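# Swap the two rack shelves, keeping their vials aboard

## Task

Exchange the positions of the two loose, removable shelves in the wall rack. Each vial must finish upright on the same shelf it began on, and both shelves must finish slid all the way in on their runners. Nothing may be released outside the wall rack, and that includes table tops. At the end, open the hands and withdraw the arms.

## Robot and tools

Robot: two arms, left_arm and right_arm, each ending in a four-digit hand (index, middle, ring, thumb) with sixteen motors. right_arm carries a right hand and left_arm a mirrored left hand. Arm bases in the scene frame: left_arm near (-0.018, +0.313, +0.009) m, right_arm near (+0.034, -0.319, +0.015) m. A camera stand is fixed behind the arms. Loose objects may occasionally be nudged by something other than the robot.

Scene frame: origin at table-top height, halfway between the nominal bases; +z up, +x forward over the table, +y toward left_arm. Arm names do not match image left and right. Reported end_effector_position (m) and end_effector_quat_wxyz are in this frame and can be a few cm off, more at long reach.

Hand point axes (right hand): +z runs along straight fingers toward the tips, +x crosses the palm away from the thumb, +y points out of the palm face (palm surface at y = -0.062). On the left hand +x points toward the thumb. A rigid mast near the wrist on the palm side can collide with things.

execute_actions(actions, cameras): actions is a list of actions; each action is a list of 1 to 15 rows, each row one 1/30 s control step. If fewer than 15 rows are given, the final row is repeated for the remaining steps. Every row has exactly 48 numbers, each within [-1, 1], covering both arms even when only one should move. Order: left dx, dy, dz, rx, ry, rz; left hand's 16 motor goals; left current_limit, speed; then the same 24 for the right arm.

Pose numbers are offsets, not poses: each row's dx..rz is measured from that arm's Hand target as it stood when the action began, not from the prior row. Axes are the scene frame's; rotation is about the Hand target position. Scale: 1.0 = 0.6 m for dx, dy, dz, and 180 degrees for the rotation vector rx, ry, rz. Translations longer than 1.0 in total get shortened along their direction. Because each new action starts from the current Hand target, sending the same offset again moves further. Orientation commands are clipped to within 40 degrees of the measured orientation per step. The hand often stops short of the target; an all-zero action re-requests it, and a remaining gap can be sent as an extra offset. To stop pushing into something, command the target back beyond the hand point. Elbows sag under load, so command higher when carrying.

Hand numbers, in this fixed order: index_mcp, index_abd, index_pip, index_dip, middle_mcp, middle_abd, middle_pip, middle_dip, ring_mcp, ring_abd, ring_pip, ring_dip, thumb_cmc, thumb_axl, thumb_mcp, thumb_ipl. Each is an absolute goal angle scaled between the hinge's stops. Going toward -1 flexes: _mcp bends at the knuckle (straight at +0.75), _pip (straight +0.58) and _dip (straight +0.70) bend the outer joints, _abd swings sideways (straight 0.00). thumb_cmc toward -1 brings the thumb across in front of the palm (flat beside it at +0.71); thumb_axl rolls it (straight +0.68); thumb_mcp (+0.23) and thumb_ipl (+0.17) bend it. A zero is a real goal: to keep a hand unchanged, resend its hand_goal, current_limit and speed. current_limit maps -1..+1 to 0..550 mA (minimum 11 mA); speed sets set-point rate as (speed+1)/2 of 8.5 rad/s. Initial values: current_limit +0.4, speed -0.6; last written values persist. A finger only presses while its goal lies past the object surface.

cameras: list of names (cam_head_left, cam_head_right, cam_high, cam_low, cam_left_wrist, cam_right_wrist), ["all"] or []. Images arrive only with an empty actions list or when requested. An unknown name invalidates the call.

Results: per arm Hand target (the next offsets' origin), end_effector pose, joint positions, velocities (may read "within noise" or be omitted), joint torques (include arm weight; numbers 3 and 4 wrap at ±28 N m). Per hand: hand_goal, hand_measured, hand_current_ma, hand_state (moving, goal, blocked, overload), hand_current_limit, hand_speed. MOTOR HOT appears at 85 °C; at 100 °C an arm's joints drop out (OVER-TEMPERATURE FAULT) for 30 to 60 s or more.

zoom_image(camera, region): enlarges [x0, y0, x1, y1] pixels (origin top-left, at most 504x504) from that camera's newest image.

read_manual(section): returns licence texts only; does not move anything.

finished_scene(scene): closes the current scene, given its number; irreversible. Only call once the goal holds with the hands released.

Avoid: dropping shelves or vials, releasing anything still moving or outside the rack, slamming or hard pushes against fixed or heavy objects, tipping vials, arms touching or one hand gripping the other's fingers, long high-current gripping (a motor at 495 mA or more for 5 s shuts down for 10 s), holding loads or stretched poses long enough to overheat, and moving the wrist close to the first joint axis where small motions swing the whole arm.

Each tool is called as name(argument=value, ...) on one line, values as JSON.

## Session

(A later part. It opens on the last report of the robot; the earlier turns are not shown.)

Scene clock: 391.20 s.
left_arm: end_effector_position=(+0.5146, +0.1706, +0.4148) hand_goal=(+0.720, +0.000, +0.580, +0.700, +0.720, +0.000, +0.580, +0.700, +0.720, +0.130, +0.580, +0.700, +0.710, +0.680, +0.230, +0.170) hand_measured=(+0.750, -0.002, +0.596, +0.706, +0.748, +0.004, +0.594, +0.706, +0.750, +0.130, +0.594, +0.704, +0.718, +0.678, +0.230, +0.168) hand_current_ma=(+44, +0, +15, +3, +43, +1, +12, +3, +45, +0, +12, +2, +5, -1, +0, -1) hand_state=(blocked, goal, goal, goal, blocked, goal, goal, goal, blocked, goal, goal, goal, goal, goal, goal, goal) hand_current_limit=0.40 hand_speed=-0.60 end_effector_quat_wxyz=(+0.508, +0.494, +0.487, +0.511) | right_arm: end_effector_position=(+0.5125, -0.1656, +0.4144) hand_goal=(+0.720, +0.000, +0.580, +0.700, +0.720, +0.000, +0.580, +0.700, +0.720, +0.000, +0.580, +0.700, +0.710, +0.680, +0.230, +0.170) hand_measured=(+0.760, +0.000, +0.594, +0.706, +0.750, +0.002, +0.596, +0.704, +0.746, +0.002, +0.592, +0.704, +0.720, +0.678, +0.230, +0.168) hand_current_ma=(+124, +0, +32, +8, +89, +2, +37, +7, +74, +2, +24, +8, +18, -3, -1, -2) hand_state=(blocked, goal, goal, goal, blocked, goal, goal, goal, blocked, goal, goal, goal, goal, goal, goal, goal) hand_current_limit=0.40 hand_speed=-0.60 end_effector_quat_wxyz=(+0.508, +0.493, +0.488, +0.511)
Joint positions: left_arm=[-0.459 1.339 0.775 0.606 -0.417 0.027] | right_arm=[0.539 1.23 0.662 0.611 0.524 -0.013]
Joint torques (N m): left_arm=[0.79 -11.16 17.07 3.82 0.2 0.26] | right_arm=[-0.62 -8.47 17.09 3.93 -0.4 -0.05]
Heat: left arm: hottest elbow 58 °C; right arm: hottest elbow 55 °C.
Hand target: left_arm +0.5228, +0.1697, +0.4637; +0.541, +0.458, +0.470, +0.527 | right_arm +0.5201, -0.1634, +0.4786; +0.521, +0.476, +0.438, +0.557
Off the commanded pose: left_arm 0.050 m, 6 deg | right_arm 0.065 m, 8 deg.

execute_actions(actions=[[[0.005,0,-0.001,0,0,0,0.72,0,0.58,0.7,0.72,0,0.58,0.7,0.72,0.13,0.58,0.7,0.71,0.68,0.23,0.17,0.4,-0.6,0.007,0,-0.003,0,0,0,0.72,0,0.58,0.7,0.72,0,0.58,0.7,0.72,0,0.58,0.7,0.71,0.68,0.23,0.17,0.4,-0.6]],[[0.005,0,-0.001,0,0,0,0.72,0,0.58,0.7,0.72,0,0.58,0.7,0.72,0.13,0.58,0.7,0.71,0.68,0.23,0.17,0.4,-0.6,0.007,0,-0.003,0,0,0,0.72,0,0.58,0.7,0.72,0,0.58,0.7,0.72,0,0.58,0.7,0.71,0.68,0.23,0.17,0.4,-0.6]]], cameras=["cam_low", "cam_high", "cam_left_wrist", "cam_right_wrist"])

zoom_image(camera="cam_high", region=[380, 120, 530, 410])

zoom_image(camera="cam_low", region=[290, 110, 460, 210])

Scene clock: 393.33 s.
left_arm: end_effector_position=(+0.5210, +0.1714, +0.4132) hand_goal=(+0.720, +0.000, +0.580, +0.700, +0.720, +0.000, +0.580, +0.700, +0.720, +0.130, +0.580, +0.700, +0.710, +0.680, +0.230, +0.170) hand_measured=(+0.750, -0.002, +0.596, +0.706, +0.748, +0.004, +0.594, +0.706, +0.750, +0.130, +0.594, +0.704, +0.718, +0.678, +0.230, +0.168) hand_current_ma=(+44, +0, +15, +3, +43, +1, +12, +3, +45, +0, +12, +2, +5, -1, +0, -1) hand_state=(blocked, goal, goal, goal, blocked, goal, goal, goal, blocked, goal, goal, goal, goal, goal, goal, goal) hand_current_limit=0.40 hand_speed=-0.60 end_effector_quat_wxyz=(+0.507, +0.494, +0.487, +0.511) | right_arm: end_effector_position=(+0.5202, -0.1650, +0.4120) hand_goal=(+0.720, +0.000, +0.580, +0.700, +0.720, +0.000, +0.580, +0.700, +0.720, +0.000, +0.580, +0.700, +0.710, +0.680, +0.230, +0.170) hand_measured=(+0.760, +0.000, +0.594, +0.706, +0.750, +0.002, +0.596, +0.704, +0.746, +0.002, +0.592, +0.704, +0.720, +0.678, +0.230, +0.168) hand_current_ma=(+124, +0, +32, +8, +89, +3, +37, +7, +74, +2, +24, +8, +18, -3, -1, -2) hand_state=(blocked, goal, goal, goal, blocked, goal, goal, goal, blocked, goal, goal, goal, goal, goal, goal, goal) hand_current_limit=0.40 hand_speed=-0.60 end_effector_quat_wxyz=(+0.507, +0.493, +0.488, +0.512)
Joint positions: left_arm=[-0.451 1.356 0.788 0.61 -0.413 0.027] | right_arm=[0.529 1.255 0.675 0.625 0.512 -0.013]
Joint torques (N m): left_arm=[0.5 -11.46 17.02 3.86 0.24 0.25] | right_arm=[-0.67 -9.05 16.98 3.88 -0.36 -0.04]
Heat: left arm: hottest elbow 58 °C; right arm: hottest elbow 55 °C.
Hand target: left_arm +0.5288, +0.1698, +0.4626; +0.540, +0.458, +0.470, +0.527 | right_arm +0.5284, -0.1635, +0.4751; +0.521, +0.476, +0.437, +0.557
Off the commanded pose: left_arm 0.050 m, 6 deg | right_arm 0.064 m, 8 deg.
camera_calibration:
cam_left_wrist: T_world_to_cam=[[0.00768259, -0.735893, -0.677055, 0.370625], [-0.72405, 0.462902, -0.511345, 0.462713], [0.689705, 0.49415, -0.529267, -0.106097], [0, 0, 0, 1]] pos_world=[0.405356, 0.110978, 0.431386]
cam_right_wrist: T_world_to_cam=[[-0.0508537, -0.776497, 0.628066, -0.33072], [-0.725782, -0.403263, -0.557332, 0.491033], [0.686043, -0.484181, -0.54306, -0.0914955], [0, 0, 0, 1]] pos_world=[0.402334, -0.103088, 0.431695]
Images, in order (width x height): cam_high 672x504, cam_low 672x504, cam_left_wrist 672x504, cam_right_wrist 672x504.

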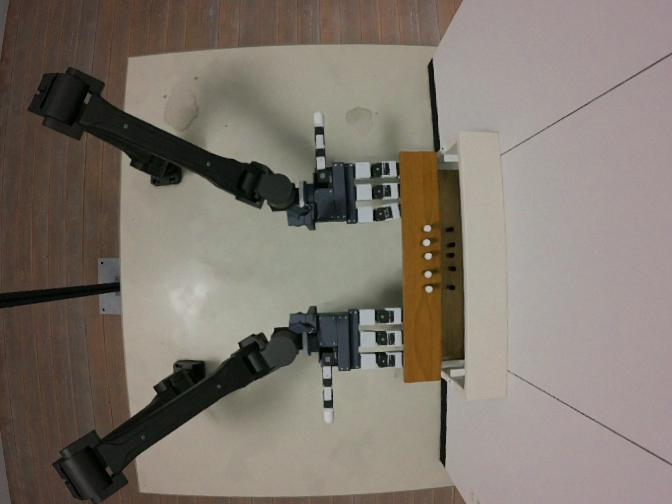

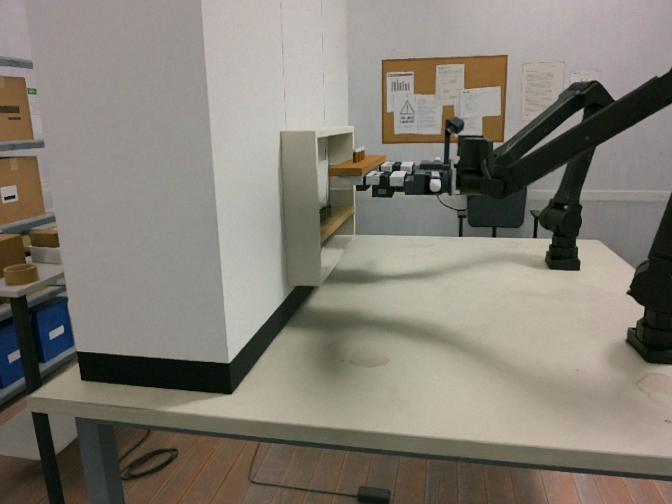

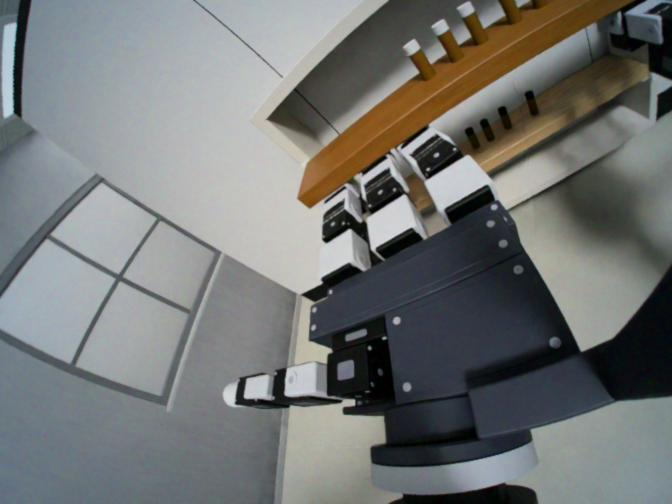

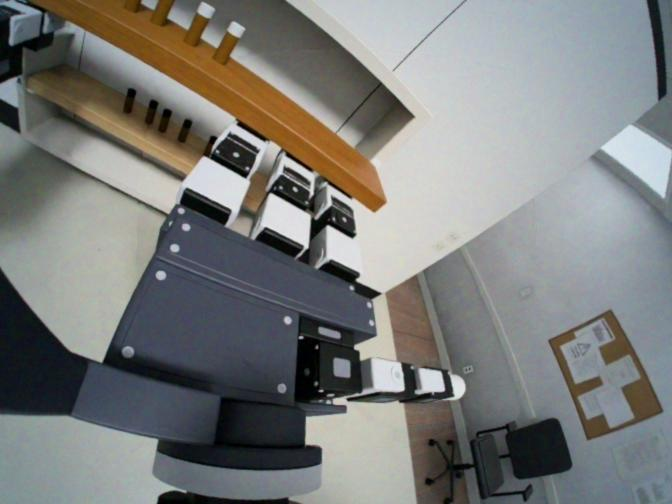

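Scaled by 1.738.

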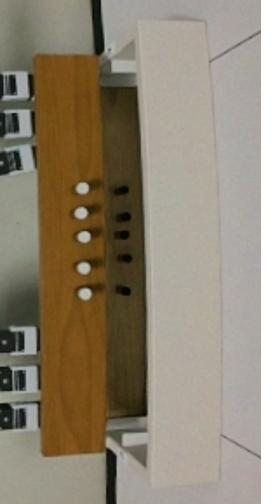

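Scaled by 2.965.

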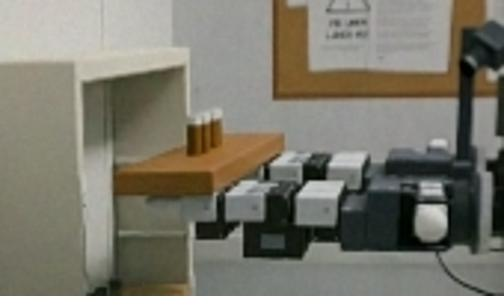

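zoom_image(camera="cam_high", region=[390, 120, 490, 200])

zoom_image(camera="cam_high", region=[390, 340, 490, 420])

Scaled by 5.040.

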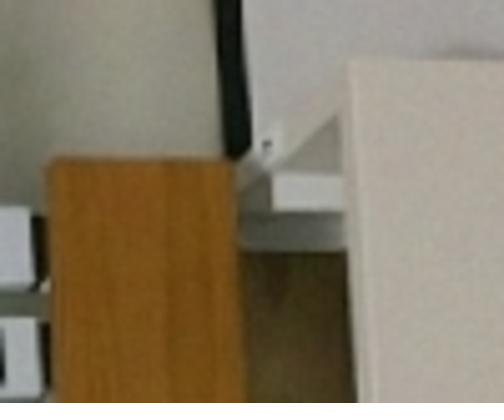

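Scaled by 5.040.

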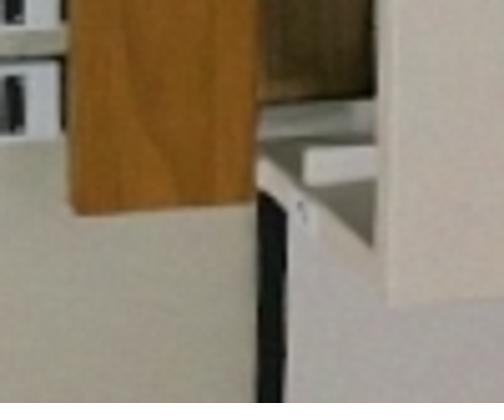

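execute_actions(actions=[])

zoom_image(camera="cam_head_left", region=[180, 60, 480, 260])

zoom_image(camera="cam_head_right", region=[180, 60, 480, 260])

Scene clock: 401.77 s.
left_arm: end_effector_position=(+0.5210, +0.1714, +0.4132) hand_goal=(+0.720, +0.000, +0.580, +0.700, +0.720, +0.000, +0.580, +0.700, +0.720, +0.130, +0.580, +0.700, +0.710, +0.680, +0.230, +0.170) hand_measured=(+0.750, -0.002, +0.596, +0.706, +0.748, +0.004, +0.594, +0.706, +0.750, +0.130, +0.594, +0.704, +0.718, +0.678, +0.230, +0.168) hand_current_ma=(+44, +0, +15, +3, +43, +1, +12, +3, +45, +0, +12, +2, +5, -1, +0, -1) hand_state=(blocked, goal, goal, goal, blocked, goal, goal, goal, blocked, goal, goal, goal, goal, goal, goal, goal) hand_current_limit=0.40 hand_speed=-0.60 end_effector_quat_wxyz=(+0.507, +0.494, +0.487, +0.511) | right_arm: end_effector_position=(+0.5202, -0.1650, +0.4120) hand_goal=(+0.720, +0.000, +0.580, +0.700, +0.720, +0.000, +0.580, +0.700, +0.720, +0.000, +0.580, +0.700, +0.710, +0.680, +0.230, +0.170) hand_measured=(+0.760, +0.000, +0.594, +0.706, +0.750, +0.002, +0.596, +0.704, +0.746, +0.002, +0.592, +0.704, +0.720, +0.678, +0.230, +0.168) hand_current_ma=(+124, +0, +32, +8, +89, +3, +37, +7, +74, +2, +24, +8, +18, -3, -1, -2) hand_state=(blocked, goal, goal, goal, blocked, goal, goal, goal, blocked, goal, goal, goal, goal, goal, goal, goal) hand_current_limit=0.40 hand_speed=-0.60 end_effector_quat_wxyz=(+0.507, +0.493, +0.488, +0.512)
Joint positions: left_arm=[-0.451 1.356 0.788 0.61 -0.413 0.027] | right_arm=[0.529 1.255 0.675 0.625 0.512 -0.013]
Joint velocities: within noise
Joint torques (N m): left_arm=[0.62 -11.52 17.03 3.86 0.23 0.28] | right_arm=[-0.73 -9.17 17.07 3.89 -0.33 -0.02]
Heat: left arm: hottest elbow 60 °C; right arm: hottest elbow 56 °C.
Hand target: left_arm +0.5288, +0.1698, +0.4626; +0.540, +0.458, +0.470, +0.527 | right_arm +0.5284, -0.1635, +0.4751; +0.521, +0.476, +0.437, +0.557
Off the commanded pose: left_arm 0.050 m, 6 deg | right_arm 0.064 m, 8 deg.
camera_calibration:
cam_left_wrist: T_world_to_cam=[[0.00768259, -0.735893, -0.677055, 0.370625], [-0.72405, 0.462902, -0.511345, 0.462713], [0.689705, 0.49415, -0.529267, -0.106097], [0, 0, 0, 1]] pos_world=[0.405356, 0.110978, 0.431386]
cam_right_wrist: T_world_to_cam=[[-0.0508537, -0.776497, 0.628066, -0.33072], [-0.725782, -0.403263, -0.557332, 0.491033], [0.686043, -0.484181, -0.54306, -0.0914955], [0, 0, 0, 1]] pos_world=[0.402334, -0.103088, 0.431695]

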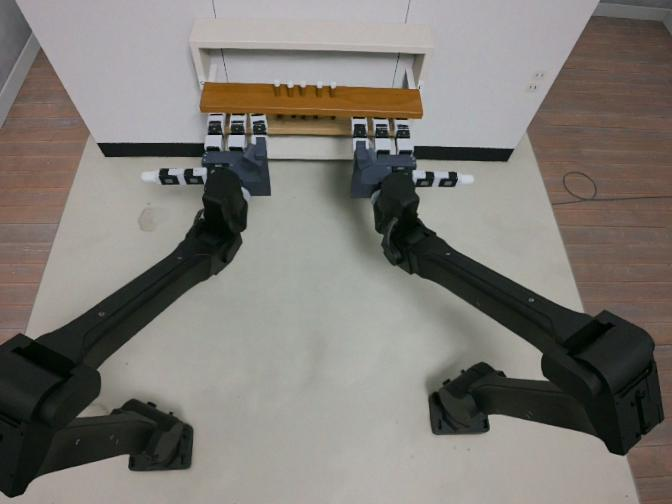

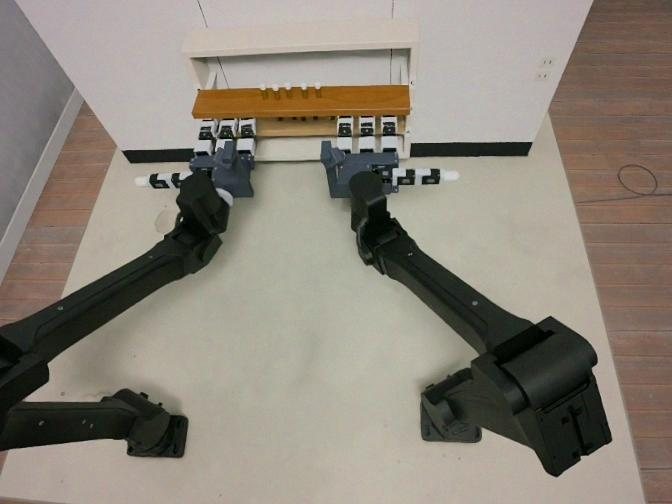

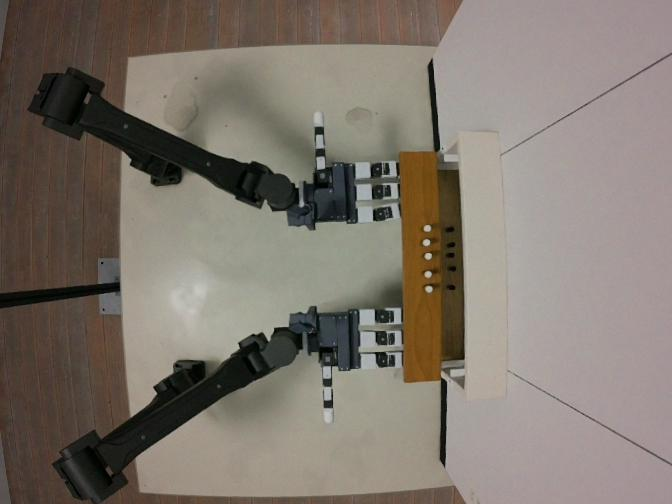

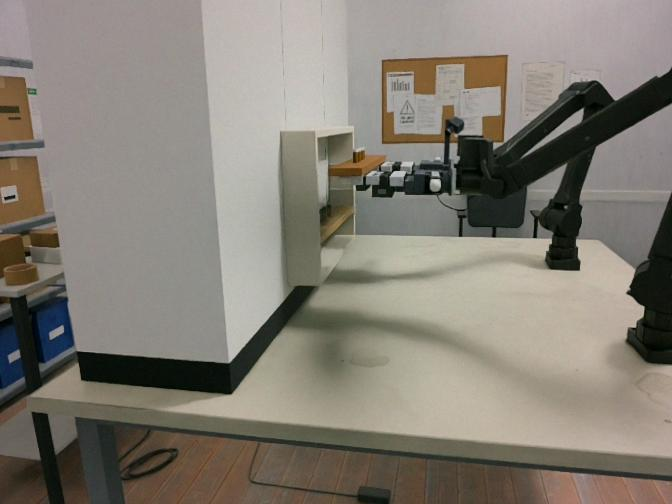

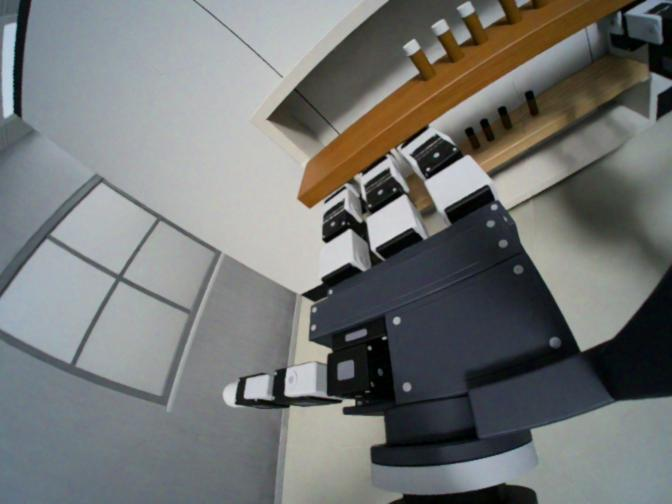

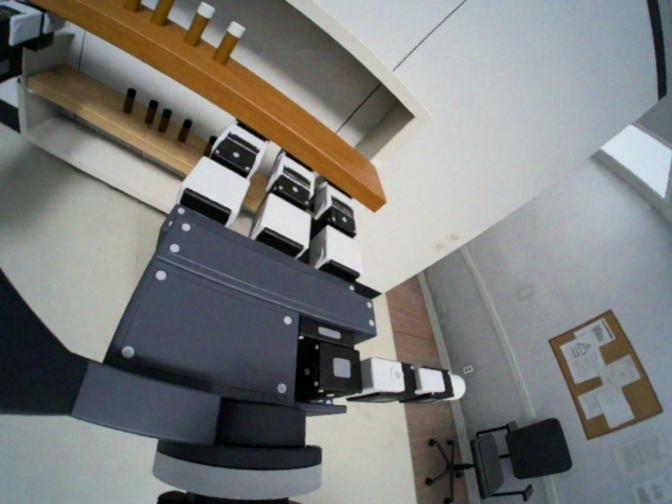

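Scaled by 1.680.

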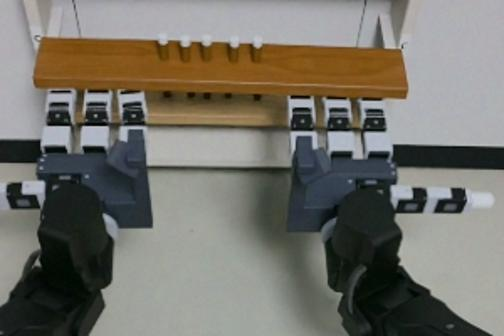

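Scaled by 1.680.

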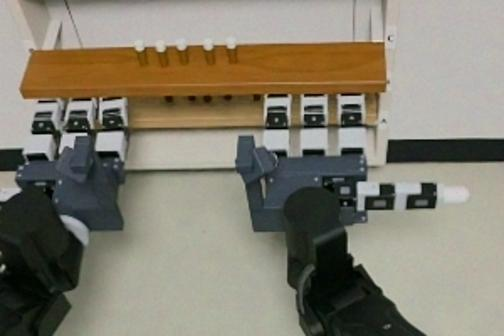

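execute_actions(actions=[[[0.005,0,0,0,0,0,0.72,0,0.58,0.7,0.72,0,0.58,0.7,0.72,0.13,0.58,0.7,0.71,0.68,0.23,0.17,0.4,-0.6,0.007,0,-0.001,0,0,0,0.72,0,0.58,0.7,0.72,0,0.58,0.7,0.72,0,0.58,0.7,0.71,0.68,0.23,0.17,0.4,-0.6]],[[0.005,0,0,0,0,0,0.72,0,0.58,0.7,0.72,0,0.58,0.7,0.72,0.13,0.58,0.7,0.71,0.68,0.23,0.17,0.4,-0.6,0.007,0,-0.001,0,0,0,0.72,0,0.58,0.7,0.72,0,0.58,0.7,0.72,0,0.58,0.7,0.71,0.68,0.23,0.17,0.4,-0.6]]])

execute_actions(actions=[[[0.005,0,0,0,0,0,0.72,0,0.58,0.7,0.72,0,0.58,0.7,0.72,0.13,0.58,0.7,0.71,0.68,0.23,0.17,0.4,-0.6,0.006,0,-0.001,0,0,0,0.72,0,0.58,0.7,0.72,0,0.58,0.7,0.72,0,0.58,0.7,0.71,0.68,0.23,0.17,0.4,-0.6]]], cameras=["cam_high"])

zoom_image(camera="cam_high", region=[390, 120, 490, 200])

zoom_image(camera="cam_high", region=[390, 340, 490, 420])

Scene clock: 405.10 s.
left_arm: end_effector_position=(+0.5270, +0.1716, +0.4132) hand_goal=(+0.720, +0.000, +0.580, +0.700, +0.720, +0.000, +0.580, +0.700, +0.720, +0.130, +0.580, +0.700, +0.710, +0.680, +0.230, +0.170) hand_measured=(+0.750, -0.002, +0.596, +0.706, +0.748, +0.004, +0.594, +0.706, +0.750, +0.130, +0.594, +0.704, +0.718, +0.678, +0.230, +0.168) hand_current_ma=(+44, +0, +15, +3, +43, +1, +12, +3, +45, +0, +12, +2, +5, -1, +0, -1) hand_state=(blocked, goal, goal, goal, blocked, goal, goal, goal, blocked, goal, goal, goal, goal, goal, goal, goal) hand_current_limit=0.40 hand_speed=-0.60 end_effector_quat_wxyz=(+0.507, +0.494, +0.488, +0.512) | right_arm: end_effector_position=(+0.5281, -0.1643, +0.4114) hand_goal=(+0.720, +0.000, +0.580, +0.700, +0.720, +0.000, +0.580, +0.700, +0.720, +0.000, +0.580, +0.700, +0.710, +0.680, +0.230, +0.170) hand_measured=(+0.760, +0.000, +0.594, +0.706, +0.750, +0.002, +0.596, +0.704, +0.746, +0.002, +0.592, +0.704, +0.720, +0.678, +0.230, +0.168) hand_current_ma=(+124, +1, +32, +8, +89, +3, +37, +7, +74, +2, +24, +8, +18, -3, -1, -2) hand_state=(blocked, goal, goal, goal, blocked, goal, goal, goal, blocked, goal, goal, goal, goal, goal, goal, goal) hand_current_limit=0.40 hand_speed=-0.60 end_effector_quat_wxyz=(+0.507, +0.492, +0.488, +0.512)
Joint positions: left_arm=[-0.445 1.371 0.802 0.61 -0.408 0.027] | right_arm=[0.519 1.277 0.691 0.631 0.501 -0.013]
Joint torques (N m): left_arm=[0.38 -11.75 17.07 3.92 0.26 0.26] | right_arm=[-0.67 -9.29 16.9 3.9 -0.33 0]
Heat: left arm: hottest elbow 60 °C; right arm: hottest elbow 57 °C.
Hand target: left_arm +0.5348, +0.1697, +0.4625; +0.541, +0.458, +0.470, +0.527 | right_arm +0.5368, -0.1634, +0.4739; +0.521, +0.476, +0.437, +0.557
Off the commanded pose: left_arm 0.050 m, 6 deg | right_arm 0.063 m, 8 deg.

Scene clock: 405.80 s.
left_arm: end_effector_position=(+0.5299, +0.1716, +0.4129) hand_goal=(+0.720, +0.000, +0.580, +0.700, +0.720, +0.000, +0.580, +0.700, +0.720, +0.130, +0.580, +0.700, +0.710, +0.680, +0.230, +0.170) hand_measured=(+0.750, -0.002, +0.596, +0.706, +0.748, +0.004, +0.594, +0.706, +0.750, +0.130, +0.594, +0.704, +0.718, +0.678, +0.230, +0.168) hand_current_ma=(+44, +0, +15, +3, +43, +1, +12, +3, +45, +0, +12, +2, +5, -1, +0, -1) hand_state=(blocked, goal, goal, goal, blocked, goal, goal, goal, blocked, goal, goal, goal, goal, goal, goal, goal) hand_current_limit=0.40 hand_speed=-0.60 end_effector_quat_wxyz=(+0.507, +0.494, +0.488, +0.512) | right_arm: end_effector_position=(+0.5316, -0.1644, +0.4107) hand_goal=(+0.720, +0.000, +0.580, +0.700, +0.720, +0.000, +0.580, +0.700, +0.720, +0.000, +0.580, +0.700, +0.710, +0.680, +0.230, +0.170) hand_measured=(+0.760, +0.000, +0.594, +0.706, +0.750, +0.002, +0.596, +0.704, +0.746, +0.002, +0.592, +0.704, +0.720, +0.678, +0.230, +0.168) hand_current_ma=(+124, +1, +32, +8, +89, +3, +37, +7, +74, +2, +24, +8, +18, -3, -1, -2) hand_state=(blocked, goal, goal, goal, blocked, goal, goal, goal, blocked, goal, goal, goal, goal, goal, goal, goal) hand_current_limit=0.40 hand_speed=-0.60 end_effector_quat_wxyz=(+0.507, +0.492, +0.488, +0.512)
Joint positions: left_arm=[-0.443 1.378 0.808 0.61 -0.405 0.027] | right_arm=[0.515 1.287 0.697 0.634 0.497 -0.013]
Joint torques (N m): left_arm=[0.62 -11.99 17.09 3.89 0.25 0.25] | right_arm=[-0.67 -9.23 17.03 3.86 -0.33 0]
Heat: left arm: hottest elbow 61 °C; right arm: hottest elbow 57 °C.
Hand target: left_arm +0.5378, +0.1697, +0.4624; +0.540, +0.458, +0.470, +0.527 | right_arm +0.5405, -0.1635, +0.4731; +0.521, +0.477, +0.438, +0.557
Off the commanded pose: left_arm 0.050 m, 6 deg | right_arm 0.063 m, 8 deg.
Images, in order (width x height): cam_high 672x504.

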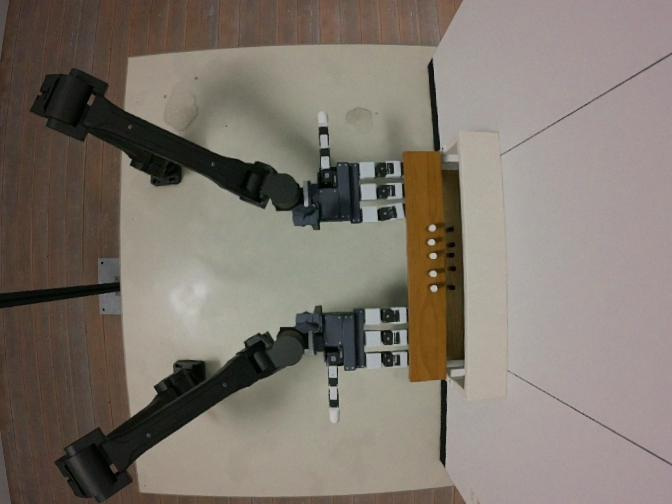

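Scaled by 5.040.

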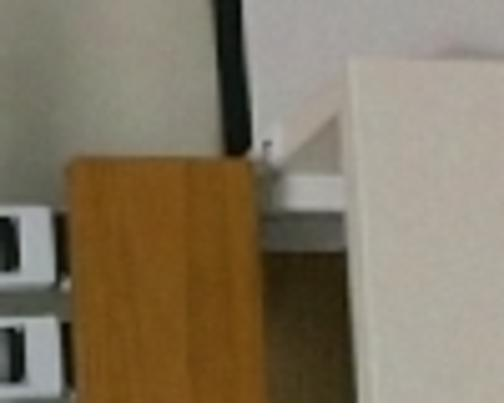

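Scaled by 5.040.

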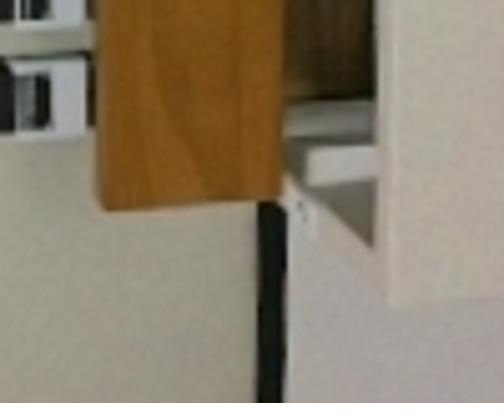

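execute_actions(actions=[[[0.005,0,-0.001,0,0,0,0.72,0,0.58,0.7,0.72,0,0.58,0.7,0.72,0.13,0.58,0.7,0.71,0.68,0.23,0.17,0.4,-0.6,0.0065,0,-0.001,0,0,0,0.72,0,0.58,0.7,0.72,0,0.58,0.7,0.72,0,0.58,0.7,0.71,0.68,0.23,0.17,0.4,-0.6]],[[0.005,0,-0.001,0,0,0,0.72,0,0.58,0.7,0.72,0,0.58,0.7,0.72,0.13,0.58,0.7,0.71,0.68,0.23,0.17,0.4,-0.6,0.0065,0,-0.001,0,0,0,0.72,0,0.58,0.7,0.72,0,0.58,0.7,0.72,0,0.58,0.7,0.71,0.68,0.23,0.17,0.4,-0.6]]], cameras=["cam_high", "cam_left_wrist", "cam_right_wrist"])

zoom_image(camera="cam_high", region=[390, 120, 490, 200])

zoom_image(camera="cam_high", region=[390, 340, 490, 420])

zoom_image(camera="cam_left_wrist", region=[220, 80, 380, 240])

zoom_image(camera="cam_right_wrist", region=[300, 80, 460, 240])

Scene clock: 408.47 s.
left_arm: end_effector_position=(+0.5360, +0.1716, +0.4118) hand_goal=(+0.720, +0.000, +0.580, +0.700, +0.720, +0.000, +0.580, +0.700, +0.720, +0.130, +0.580, +0.700, +0.710, +0.680, +0.230, +0.170) hand_measured=(+0.750, -0.002, +0.596, +0.706, +0.748, +0.004, +0.594, +0.706, +0.750, +0.130, +0.594, +0.704, +0.718, +0.678, +0.230, +0.168) hand_current_ma=(+44, +0, +15, +3, +43, +1, +12, +3, +45, +0, +12, +2, +5, -1, +0, -1) hand_state=(blocked, goal, goal, goal, blocked, goal, goal, goal, blocked, goal, goal, goal, goal, goal, goal, goal) hand_current_limit=0.40 hand_speed=-0.60 end_effector_quat_wxyz=(+0.506, +0.494, +0.488, +0.512) | right_arm: end_effector_position=(+0.5393, -0.1641, +0.4097) hand_goal=(+0.720, +0.000, +0.580, +0.700, +0.720, +0.000, +0.580, +0.700, +0.720, +0.000, +0.580, +0.700, +0.710, +0.680, +0.230, +0.170) hand_measured=(+0.760, +0.002, +0.594, +0.706, +0.750, +0.002, +0.596, +0.704, +0.746, +0.002, +0.592, +0.704, +0.720, +0.678, +0.230, +0.168) hand_current_ma=(+124, +1, +32, +8, +89, +3, +37, +7, +74, +2, +24, +8, +18, -3, -1, -2) hand_state=(blocked, goal, goal, goal, blocked, goal, goal, goal, blocked, goal, goal, goal, goal, goal, goal, goal) hand_current_limit=0.40 hand_speed=-0.60 end_effector_quat_wxyz=(+0.507, +0.492, +0.489, +0.512)
Joint positions: left_arm=[-0.437 1.394 0.821 0.612 -0.4 0.027] | right_arm=[0.505 1.308 0.713 0.638 0.488 -0.013]
Joint torques (N m): left_arm=[0.5 -12.04 16.99 3.9 0.27 0.22] | right_arm=[-0.67 -9.76 16.95 3.89 -0.32 0.03]
Heat: left arm: hottest elbow 61 °C; right arm: hottest elbow 57 °C.
Hand target: left_arm +0.5438, +0.1697, +0.4612; +0.540, +0.458, +0.470, +0.527 | right_arm +0.5482, -0.1634, +0.4721; +0.521, +0.476, +0.438, +0.557
Off the commanded pose: left_arm 0.050 m, 6 deg | right_arm 0.063 m, 8 deg.
camera_calibration:
cam_left_wrist: T_world_to_cam=[[0.00779535, -0.735034, -0.677985, 0.369815], [-0.725488, 0.462454, -0.509709, 0.472971], [0.68819, 0.495844, -0.529654, -0.116539], [0, 0, 0, 1]] pos_world=[0.420453, 0.110885, 0.430081]
cam_right_wrist: T_world_to_cam=[[-0.0498917, -0.77571, 0.629115, -0.328397], [-0.725465, -0.404786, -0.556641, 0.503223], [0.686448, -0.484173, -0.542555, -0.105832], [0, 0, 0, 1]] pos_world=[0.421334, -0.102285, 0.429294]
Images, in order (width x height): cam_high 672x504, cam_left_wrist 672x504, cam_right_wrist 672x504.

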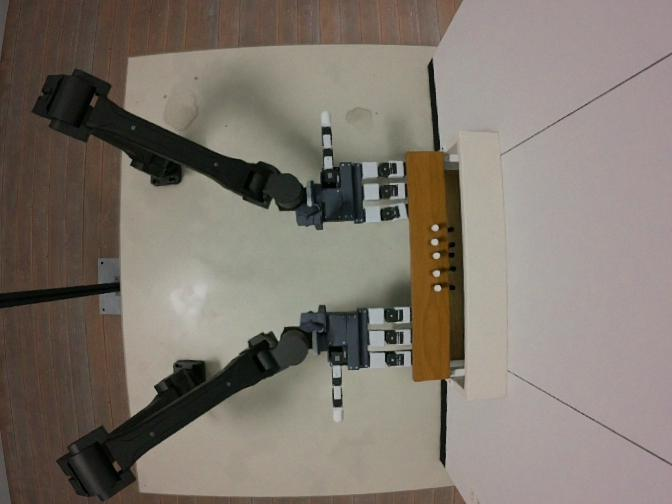

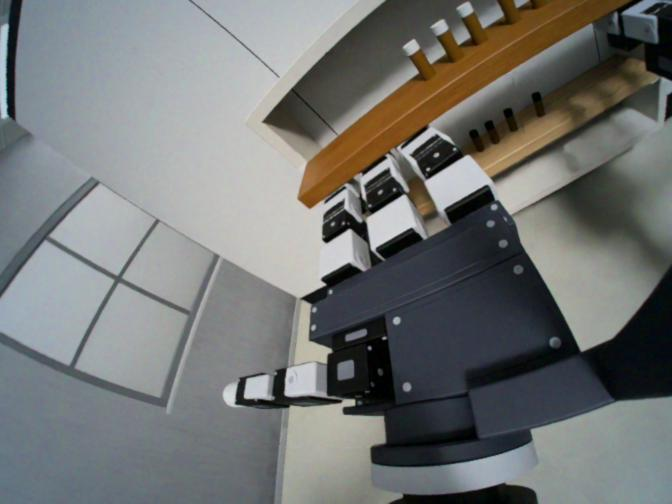

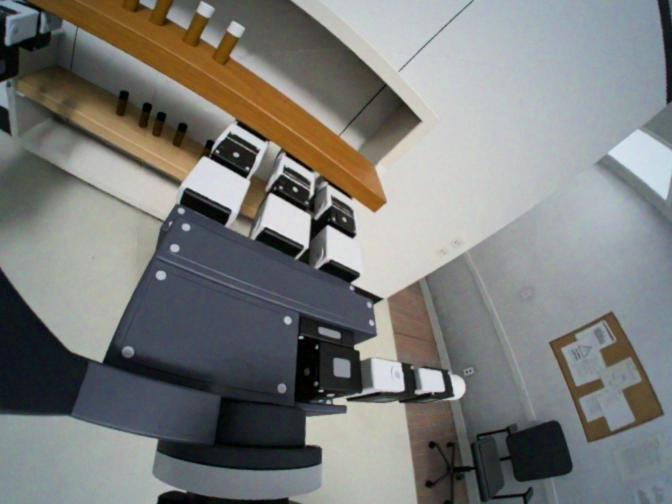

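Scaled by 5.040.

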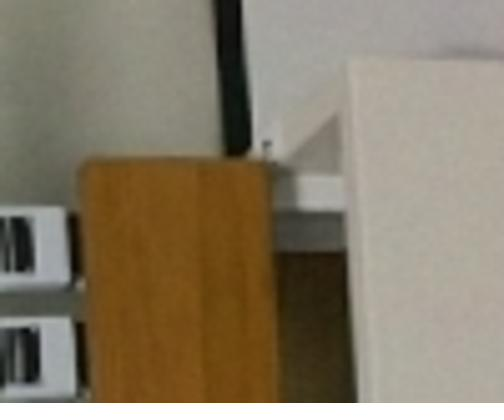

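Scaled by 5.040.

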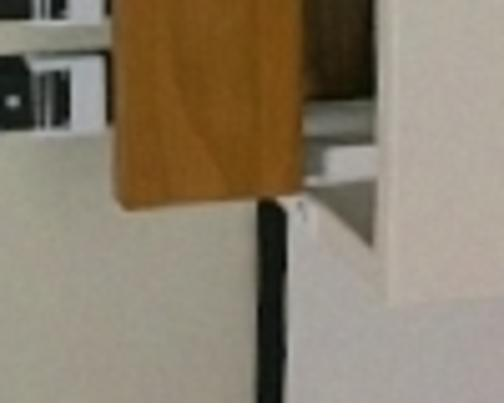

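Scaled by 3.150 from the camera's 672x504 image, which has a finer 960x720 frame.

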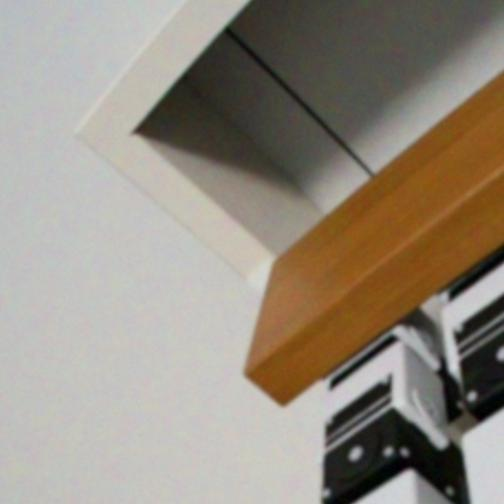

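Scaled by 3.150 from the camera's 672x504 image, which has a finer 960x720 frame.

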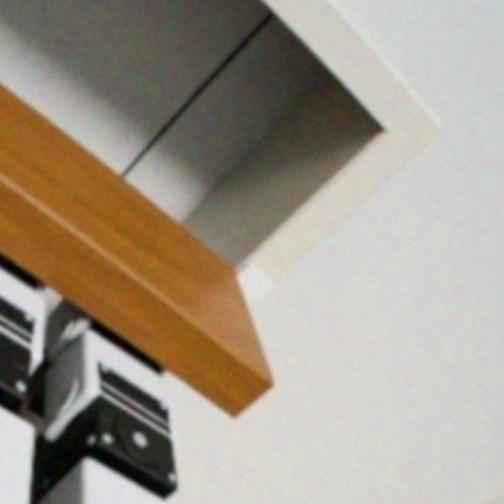

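execute_actions(actions=[[[0.006,0,0,0,0,0,0.72,0,0.58,0.7,0.72,0,0.58,0.7,0.72,0.13,0.58,0.7,0.71,0.68,0.23,0.17,0.4,-0.6,0.006,0,0,0,0,0,0.72,0,0.58,0.7,0.72,0,0.58,0.7,0.72,0,0.58,0.7,0.71,0.68,0.23,0.17,0.4,-0.6]],[[0.006,0,0,0,0,0,0.72,0,0.58,0.7,0.72,0,0.58,0.7,0.72,0.13,0.58,0.7,0.71,0.68,0.23,0.17,0.4,-0.6,0.006,0,0,0,0,0,0.72,0,0.58,0.7,0.72,0,0.58,0.7,0.72,0,0.58,0.7,0.71,0.68,0.23,0.17,0.4,-0.6]]], cameras=["cam_high", "cam_left_wrist", "cam_right_wrist"])

zoom_image(camera="cam_left_wrist", region=[220, 80, 380, 240])

zoom_image(camera="cam_right_wrist", region=[300, 80, 460, 240])

Scene clock: 410.67 s.
left_arm: end_effector_position=(+0.5429, +0.1714, +0.4121) hand_goal=(+0.720, +0.000, +0.580, +0.700, +0.720, +0.000, +0.580, +0.700, +0.720, +0.130, +0.580, +0.700, +0.710, +0.680, +0.230, +0.170) hand_measured=(+0.750, +0.000, +0.596, +0.706, +0.748, +0.004, +0.594, +0.706, +0.750, +0.130, +0.594, +0.704, +0.718, +0.678, +0.230, +0.168) hand_current_ma=(+44, +0, +15, +3, +43, +2, +12, +3, +45, +0, +12, +2, +5, -1, +0, -1) hand_state=(blocked, goal, goal, goal, blocked, goal, goal, goal, blocked, goal, goal, goal, goal, goal, goal, goal) hand_current_limit=0.40 hand_speed=-0.60 end_effector_quat_wxyz=(+0.506, +0.494, +0.488, +0.512) | right_arm: end_effector_position=(+0.5465, -0.1643, +0.4097) hand_goal=(+0.720, +0.000, +0.580, +0.700, +0.720, +0.000, +0.580, +0.700, +0.720, +0.000, +0.580, +0.700, +0.710, +0.680, +0.230, +0.170) hand_measured=(+0.760, +0.002, +0.594, +0.706, +0.750, +0.002, +0.596, +0.704, +0.746, +0.002, +0.592, +0.704, +0.720, +0.678, +0.230, +0.168) hand_current_ma=(+124, +1, +32, +8, +89, +3, +37, +7, +74, +2, +24, +8, +18, -3, -1, -2) hand_state=(blocked, goal, goal, goal, blocked, goal, goal, goal, blocked, goal, goal, goal, goal, goal, goal, goal) hand_current_limit=0.40 hand_speed=-0.60 end_effector_quat_wxyz=(+0.508, +0.492, +0.488, +0.511)
Joint positions: left_arm=[-0.431 1.411 0.838 0.612 -0.393 0.027] | right_arm=[0.497 1.325 0.729 0.639 0.48 -0.012]
Joint torques (N m): left_arm=[0.5 -12.45 17.01 3.89 0.24 0.23] | right_arm=[-0.5 -9.82 16.96 3.88 -0.34 0.04]
Heat: left arm: hottest elbow 61 °C; right arm: hottest elbow 58 °C.
Hand target: left_arm +0.5510, +0.1697, +0.4614; +0.541, +0.458, +0.470, +0.527 | right_arm +0.5554, -0.1635, +0.4720; +0.521, +0.476, +0.438, +0.557
Off the commanded pose: left_arm 0.050 m, 6 deg | right_arm 0.063 m, 8 deg.
camera_calibration:
cam_left_wrist: T_world_to_cam=[[0.00801184, -0.735067, -0.677947, 0.369719], [-0.724916, 0.462724, -0.510278, 0.478098], [0.688791, 0.495543, -0.529155, -0.121569], [0, 0, 0, 1]] pos_world=[0.427354, 0.110783, 0.430284]
cam_right_wrist: T_world_to_cam=[[-0.0504481, -0.775488, 0.629343, -0.327948], [-0.726181, -0.404128, -0.556185, 0.508656], [0.68565, -0.485075, -0.542757, -0.110557], [0, 0, 0, 1]] pos_world=[0.428635, -0.102386, 0.429293]
Images, in order (width x height): cam_high 672x504, cam_left_wrist 672x504, cam_right_wrist 672x504.

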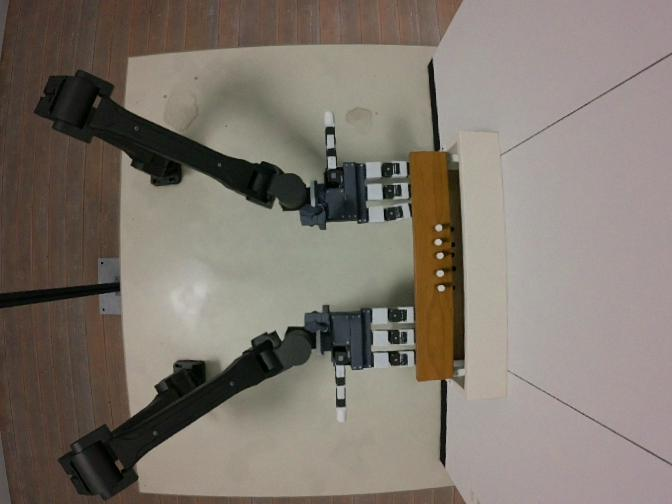

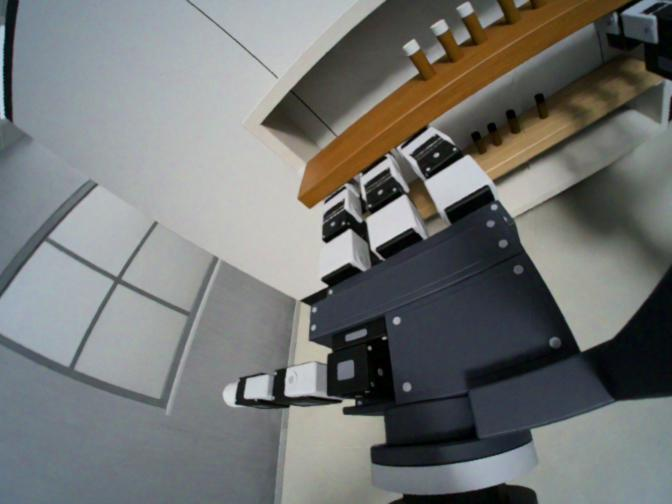

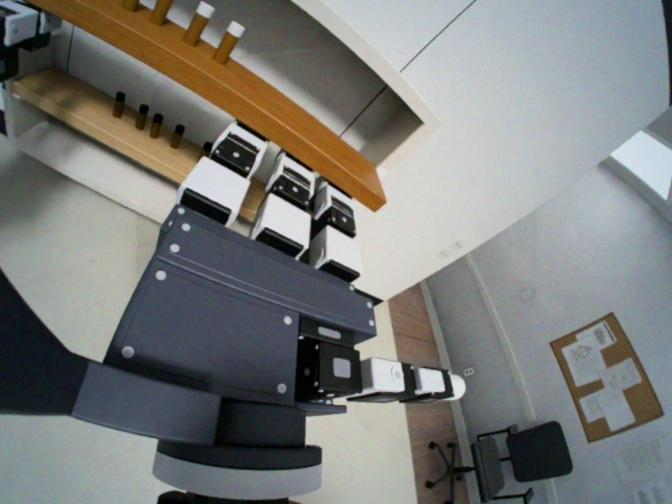

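Scaled by 3.150 from the camera's 672x504 image, which has a finer 960x720 frame.

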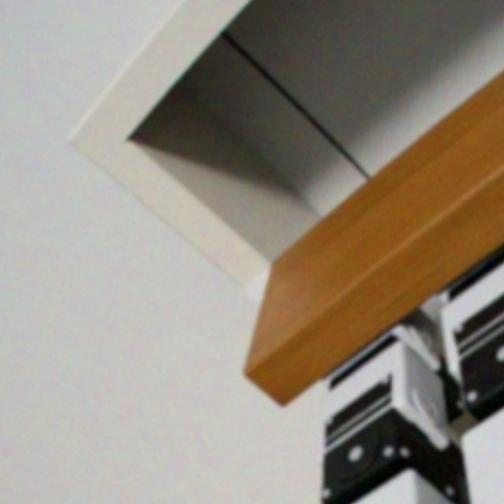

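Scaled by 3.150 from the camera's 672x504 image, which has a finer 960x720 frame.

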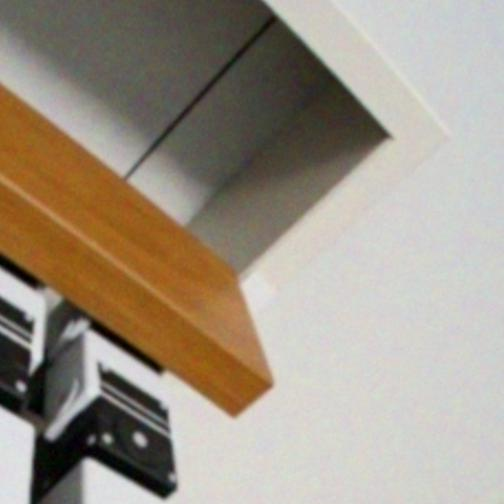

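execute_actions(actions=[[[0.006,0,0,0,0,0,0.72,0,0.58,0.7,0.72,0,0.58,0.7,0.72,0.13,0.58,0.7,0.71,0.68,0.23,0.17,0.4,-0.6,0.006,0,0,0,0,0,0.72,0,0.58,0.7,0.72,0,0.58,0.7,0.72,0,0.58,0.7,0.71,0.68,0.23,0.17,0.4,-0.6]],[[0.006,0,0,0,0,0,0.72,0,0.58,0.7,0.72,0,0.58,0.7,0.72,0.13,0.58,0.7,0.71,0.68,0.23,0.17,0.4,-0.6,0.006,0,0,0,0,0,0.72,0,0.58,0.7,0.72,0,0.58,0.7,0.72,0,0.58,0.7,0.71,0.68,0.23,0.17,0.4,-0.6]]], cameras=["cam_high", "cam_left_wrist", "cam_right_wrist"])

zoom_image(camera="cam_left_wrist", region=[260, 120, 350, 210])

zoom_image(camera="cam_right_wrist", region=[330, 120, 420, 210])

zoom_image(camera="cam_high", region=[390, 120, 490, 200])

zoom_image(camera="cam_high", region=[390, 340, 490, 420])

Scene clock: 413.17 s.
left_arm: end_effector_position=(+0.5501, +0.1715, +0.4122) hand_goal=(+0.720, +0.000, +0.580, +0.700, +0.720, +0.000, +0.580, +0.700, +0.720, +0.130, +0.580, +0.700, +0.710, +0.680, +0.230, +0.170) hand_measured=(+0.750, +0.000, +0.596, +0.706, +0.748, +0.004, +0.594, +0.706, +0.750, +0.130, +0.594, +0.704, +0.718, +0.678, +0.230, +0.168) hand_current_ma=(+44, +0, +15, +3, +43, +2, +12, +3, +45, +0, +12, +2, +5, -1, +0, -1) hand_state=(blocked, goal, goal, goal, blocked, goal, goal, goal, blocked, goal, goal, goal, goal, goal, goal, goal) hand_current_limit=0.40 hand_speed=-0.60 end_effector_quat_wxyz=(+0.506, +0.494, +0.488, +0.512) | right_arm: end_effector_position=(+0.5537, -0.1641, +0.4097) hand_goal=(+0.720, +0.000, +0.580, +0.700, +0.720, +0.000, +0.580, +0.700, +0.720, +0.000, +0.580, +0.700, +0.710, +0.680, +0.230, +0.170) hand_measured=(+0.760, +0.002, +0.594, +0.706, +0.750, +0.002, +0.596, +0.704, +0.746, +0.002, +0.592, +0.704, +0.720, +0.678, +0.230, +0.168) hand_current_ma=(+124, +1, +32, +8, +89, +4, +37, +7, +74, +2, +24, +8, +18, -3, -1, -2) hand_state=(blocked, goal, goal, goal, blocked, goal, goal, goal, blocked, goal, goal, goal, goal, goal, goal, goal) hand_current_limit=0.40 hand_speed=-0.60 end_effector_quat_wxyz=(+0.507, +0.493, +0.488, +0.511)
Joint positions: left_arm=[-0.424 1.428 0.856 0.612 -0.387 0.027] | right_arm=[0.489 1.342 0.745 0.639 0.472 -0.011]
Joint torques (N m): left_arm=[0.62 -12.63 17.07 3.85 0.26 0.22] | right_arm=[-0.67 -10.05 16.98 3.9 -0.34 0.03]
Heat: left arm: hottest elbow 62 °C; right arm: hottest elbow 58 °C.
Hand target: left_arm +0.5583, +0.1698, +0.4614; +0.540, +0.458, +0.470, +0.527 | right_arm +0.5626, -0.1634, +0.4721; +0.521, +0.476, +0.438, +0.557
Off the commanded pose: left_arm 0.050 m, 6 deg | right_arm 0.063 m, 8 deg.
camera_calibration:
cam_left_wrist: T_world_to_cam=[[0.008662, -0.735019, -0.677991, 0.369395], [-0.724934, 0.462395, -0.51055, 0.483479], [0.688764, 0.495921, -0.528835, -0.126696], [0, 0, 0, 1]] pos_world=[0.434555, 0.110785, 0.430285]
cam_right_wrist: T_world_to_cam=[[-0.0500669, -0.776035, 0.6287, -0.327579], [-0.726483, -0.40367, -0.556123, 0.514188], [0.685358, -0.484583, -0.543565, -0.114813], [0, 0, 0, 1]] pos_world=[0.435836, -0.102287, 0.429493]
Images, in order (width x height): cam_high 672x504, cam_left_wrist 672x504, cam_right_wrist 672x504.

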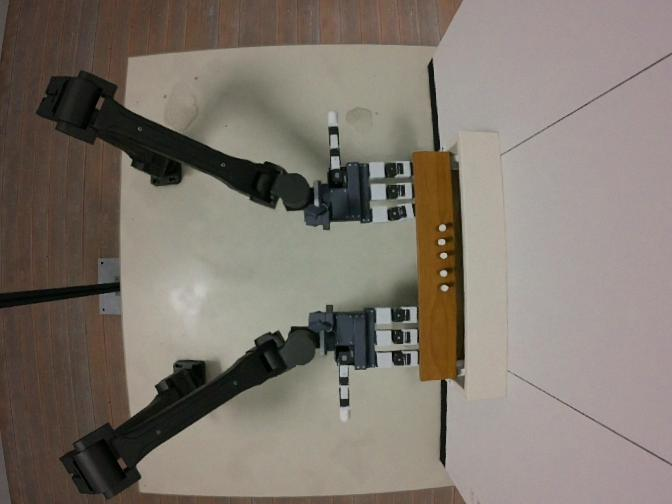

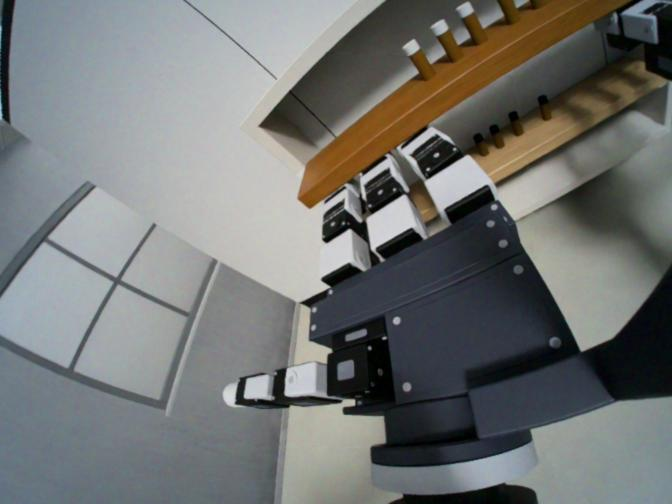

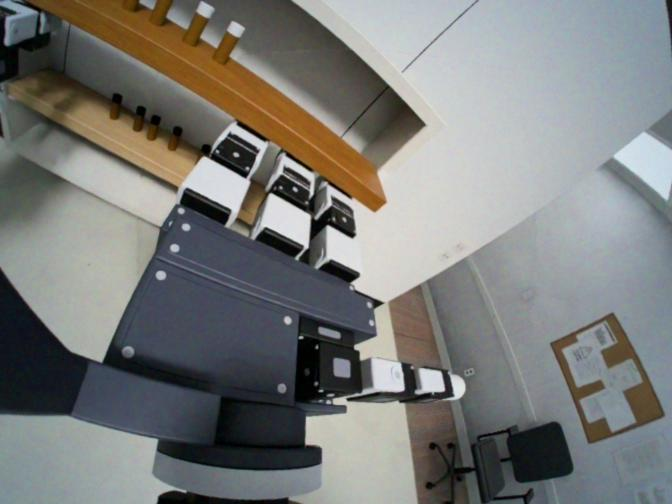

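Scaled by 5.600 from the camera's 672x504 image, which has a finer 960x720 frame.

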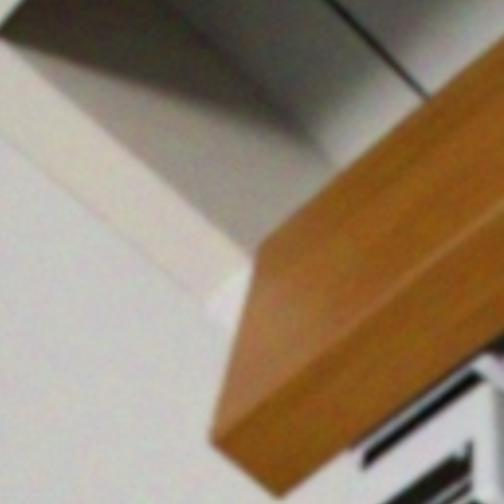

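Scaled by 5.600 from the camera's 672x504 image, which has a finer 960x720 frame.

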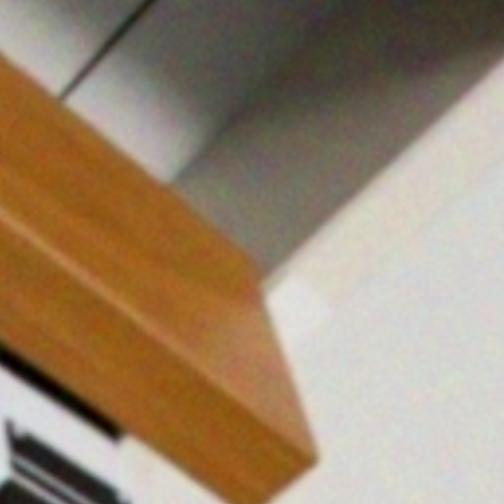

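Scaled by 5.040.

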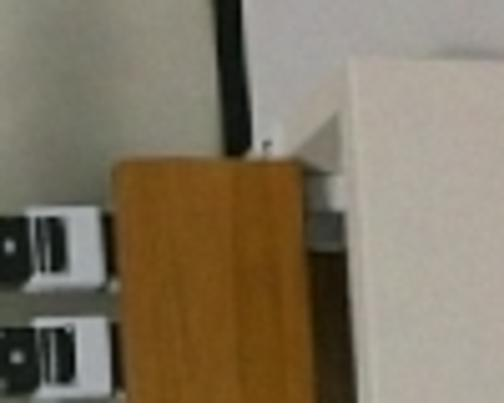

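Scaled by 5.040.

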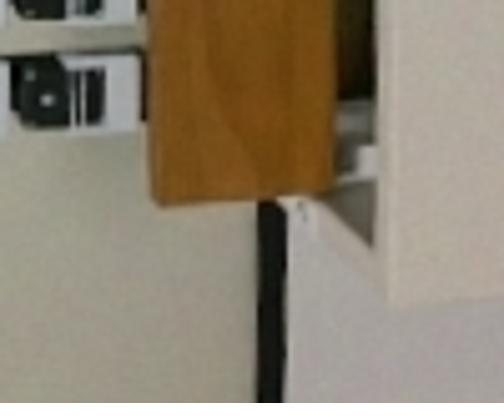

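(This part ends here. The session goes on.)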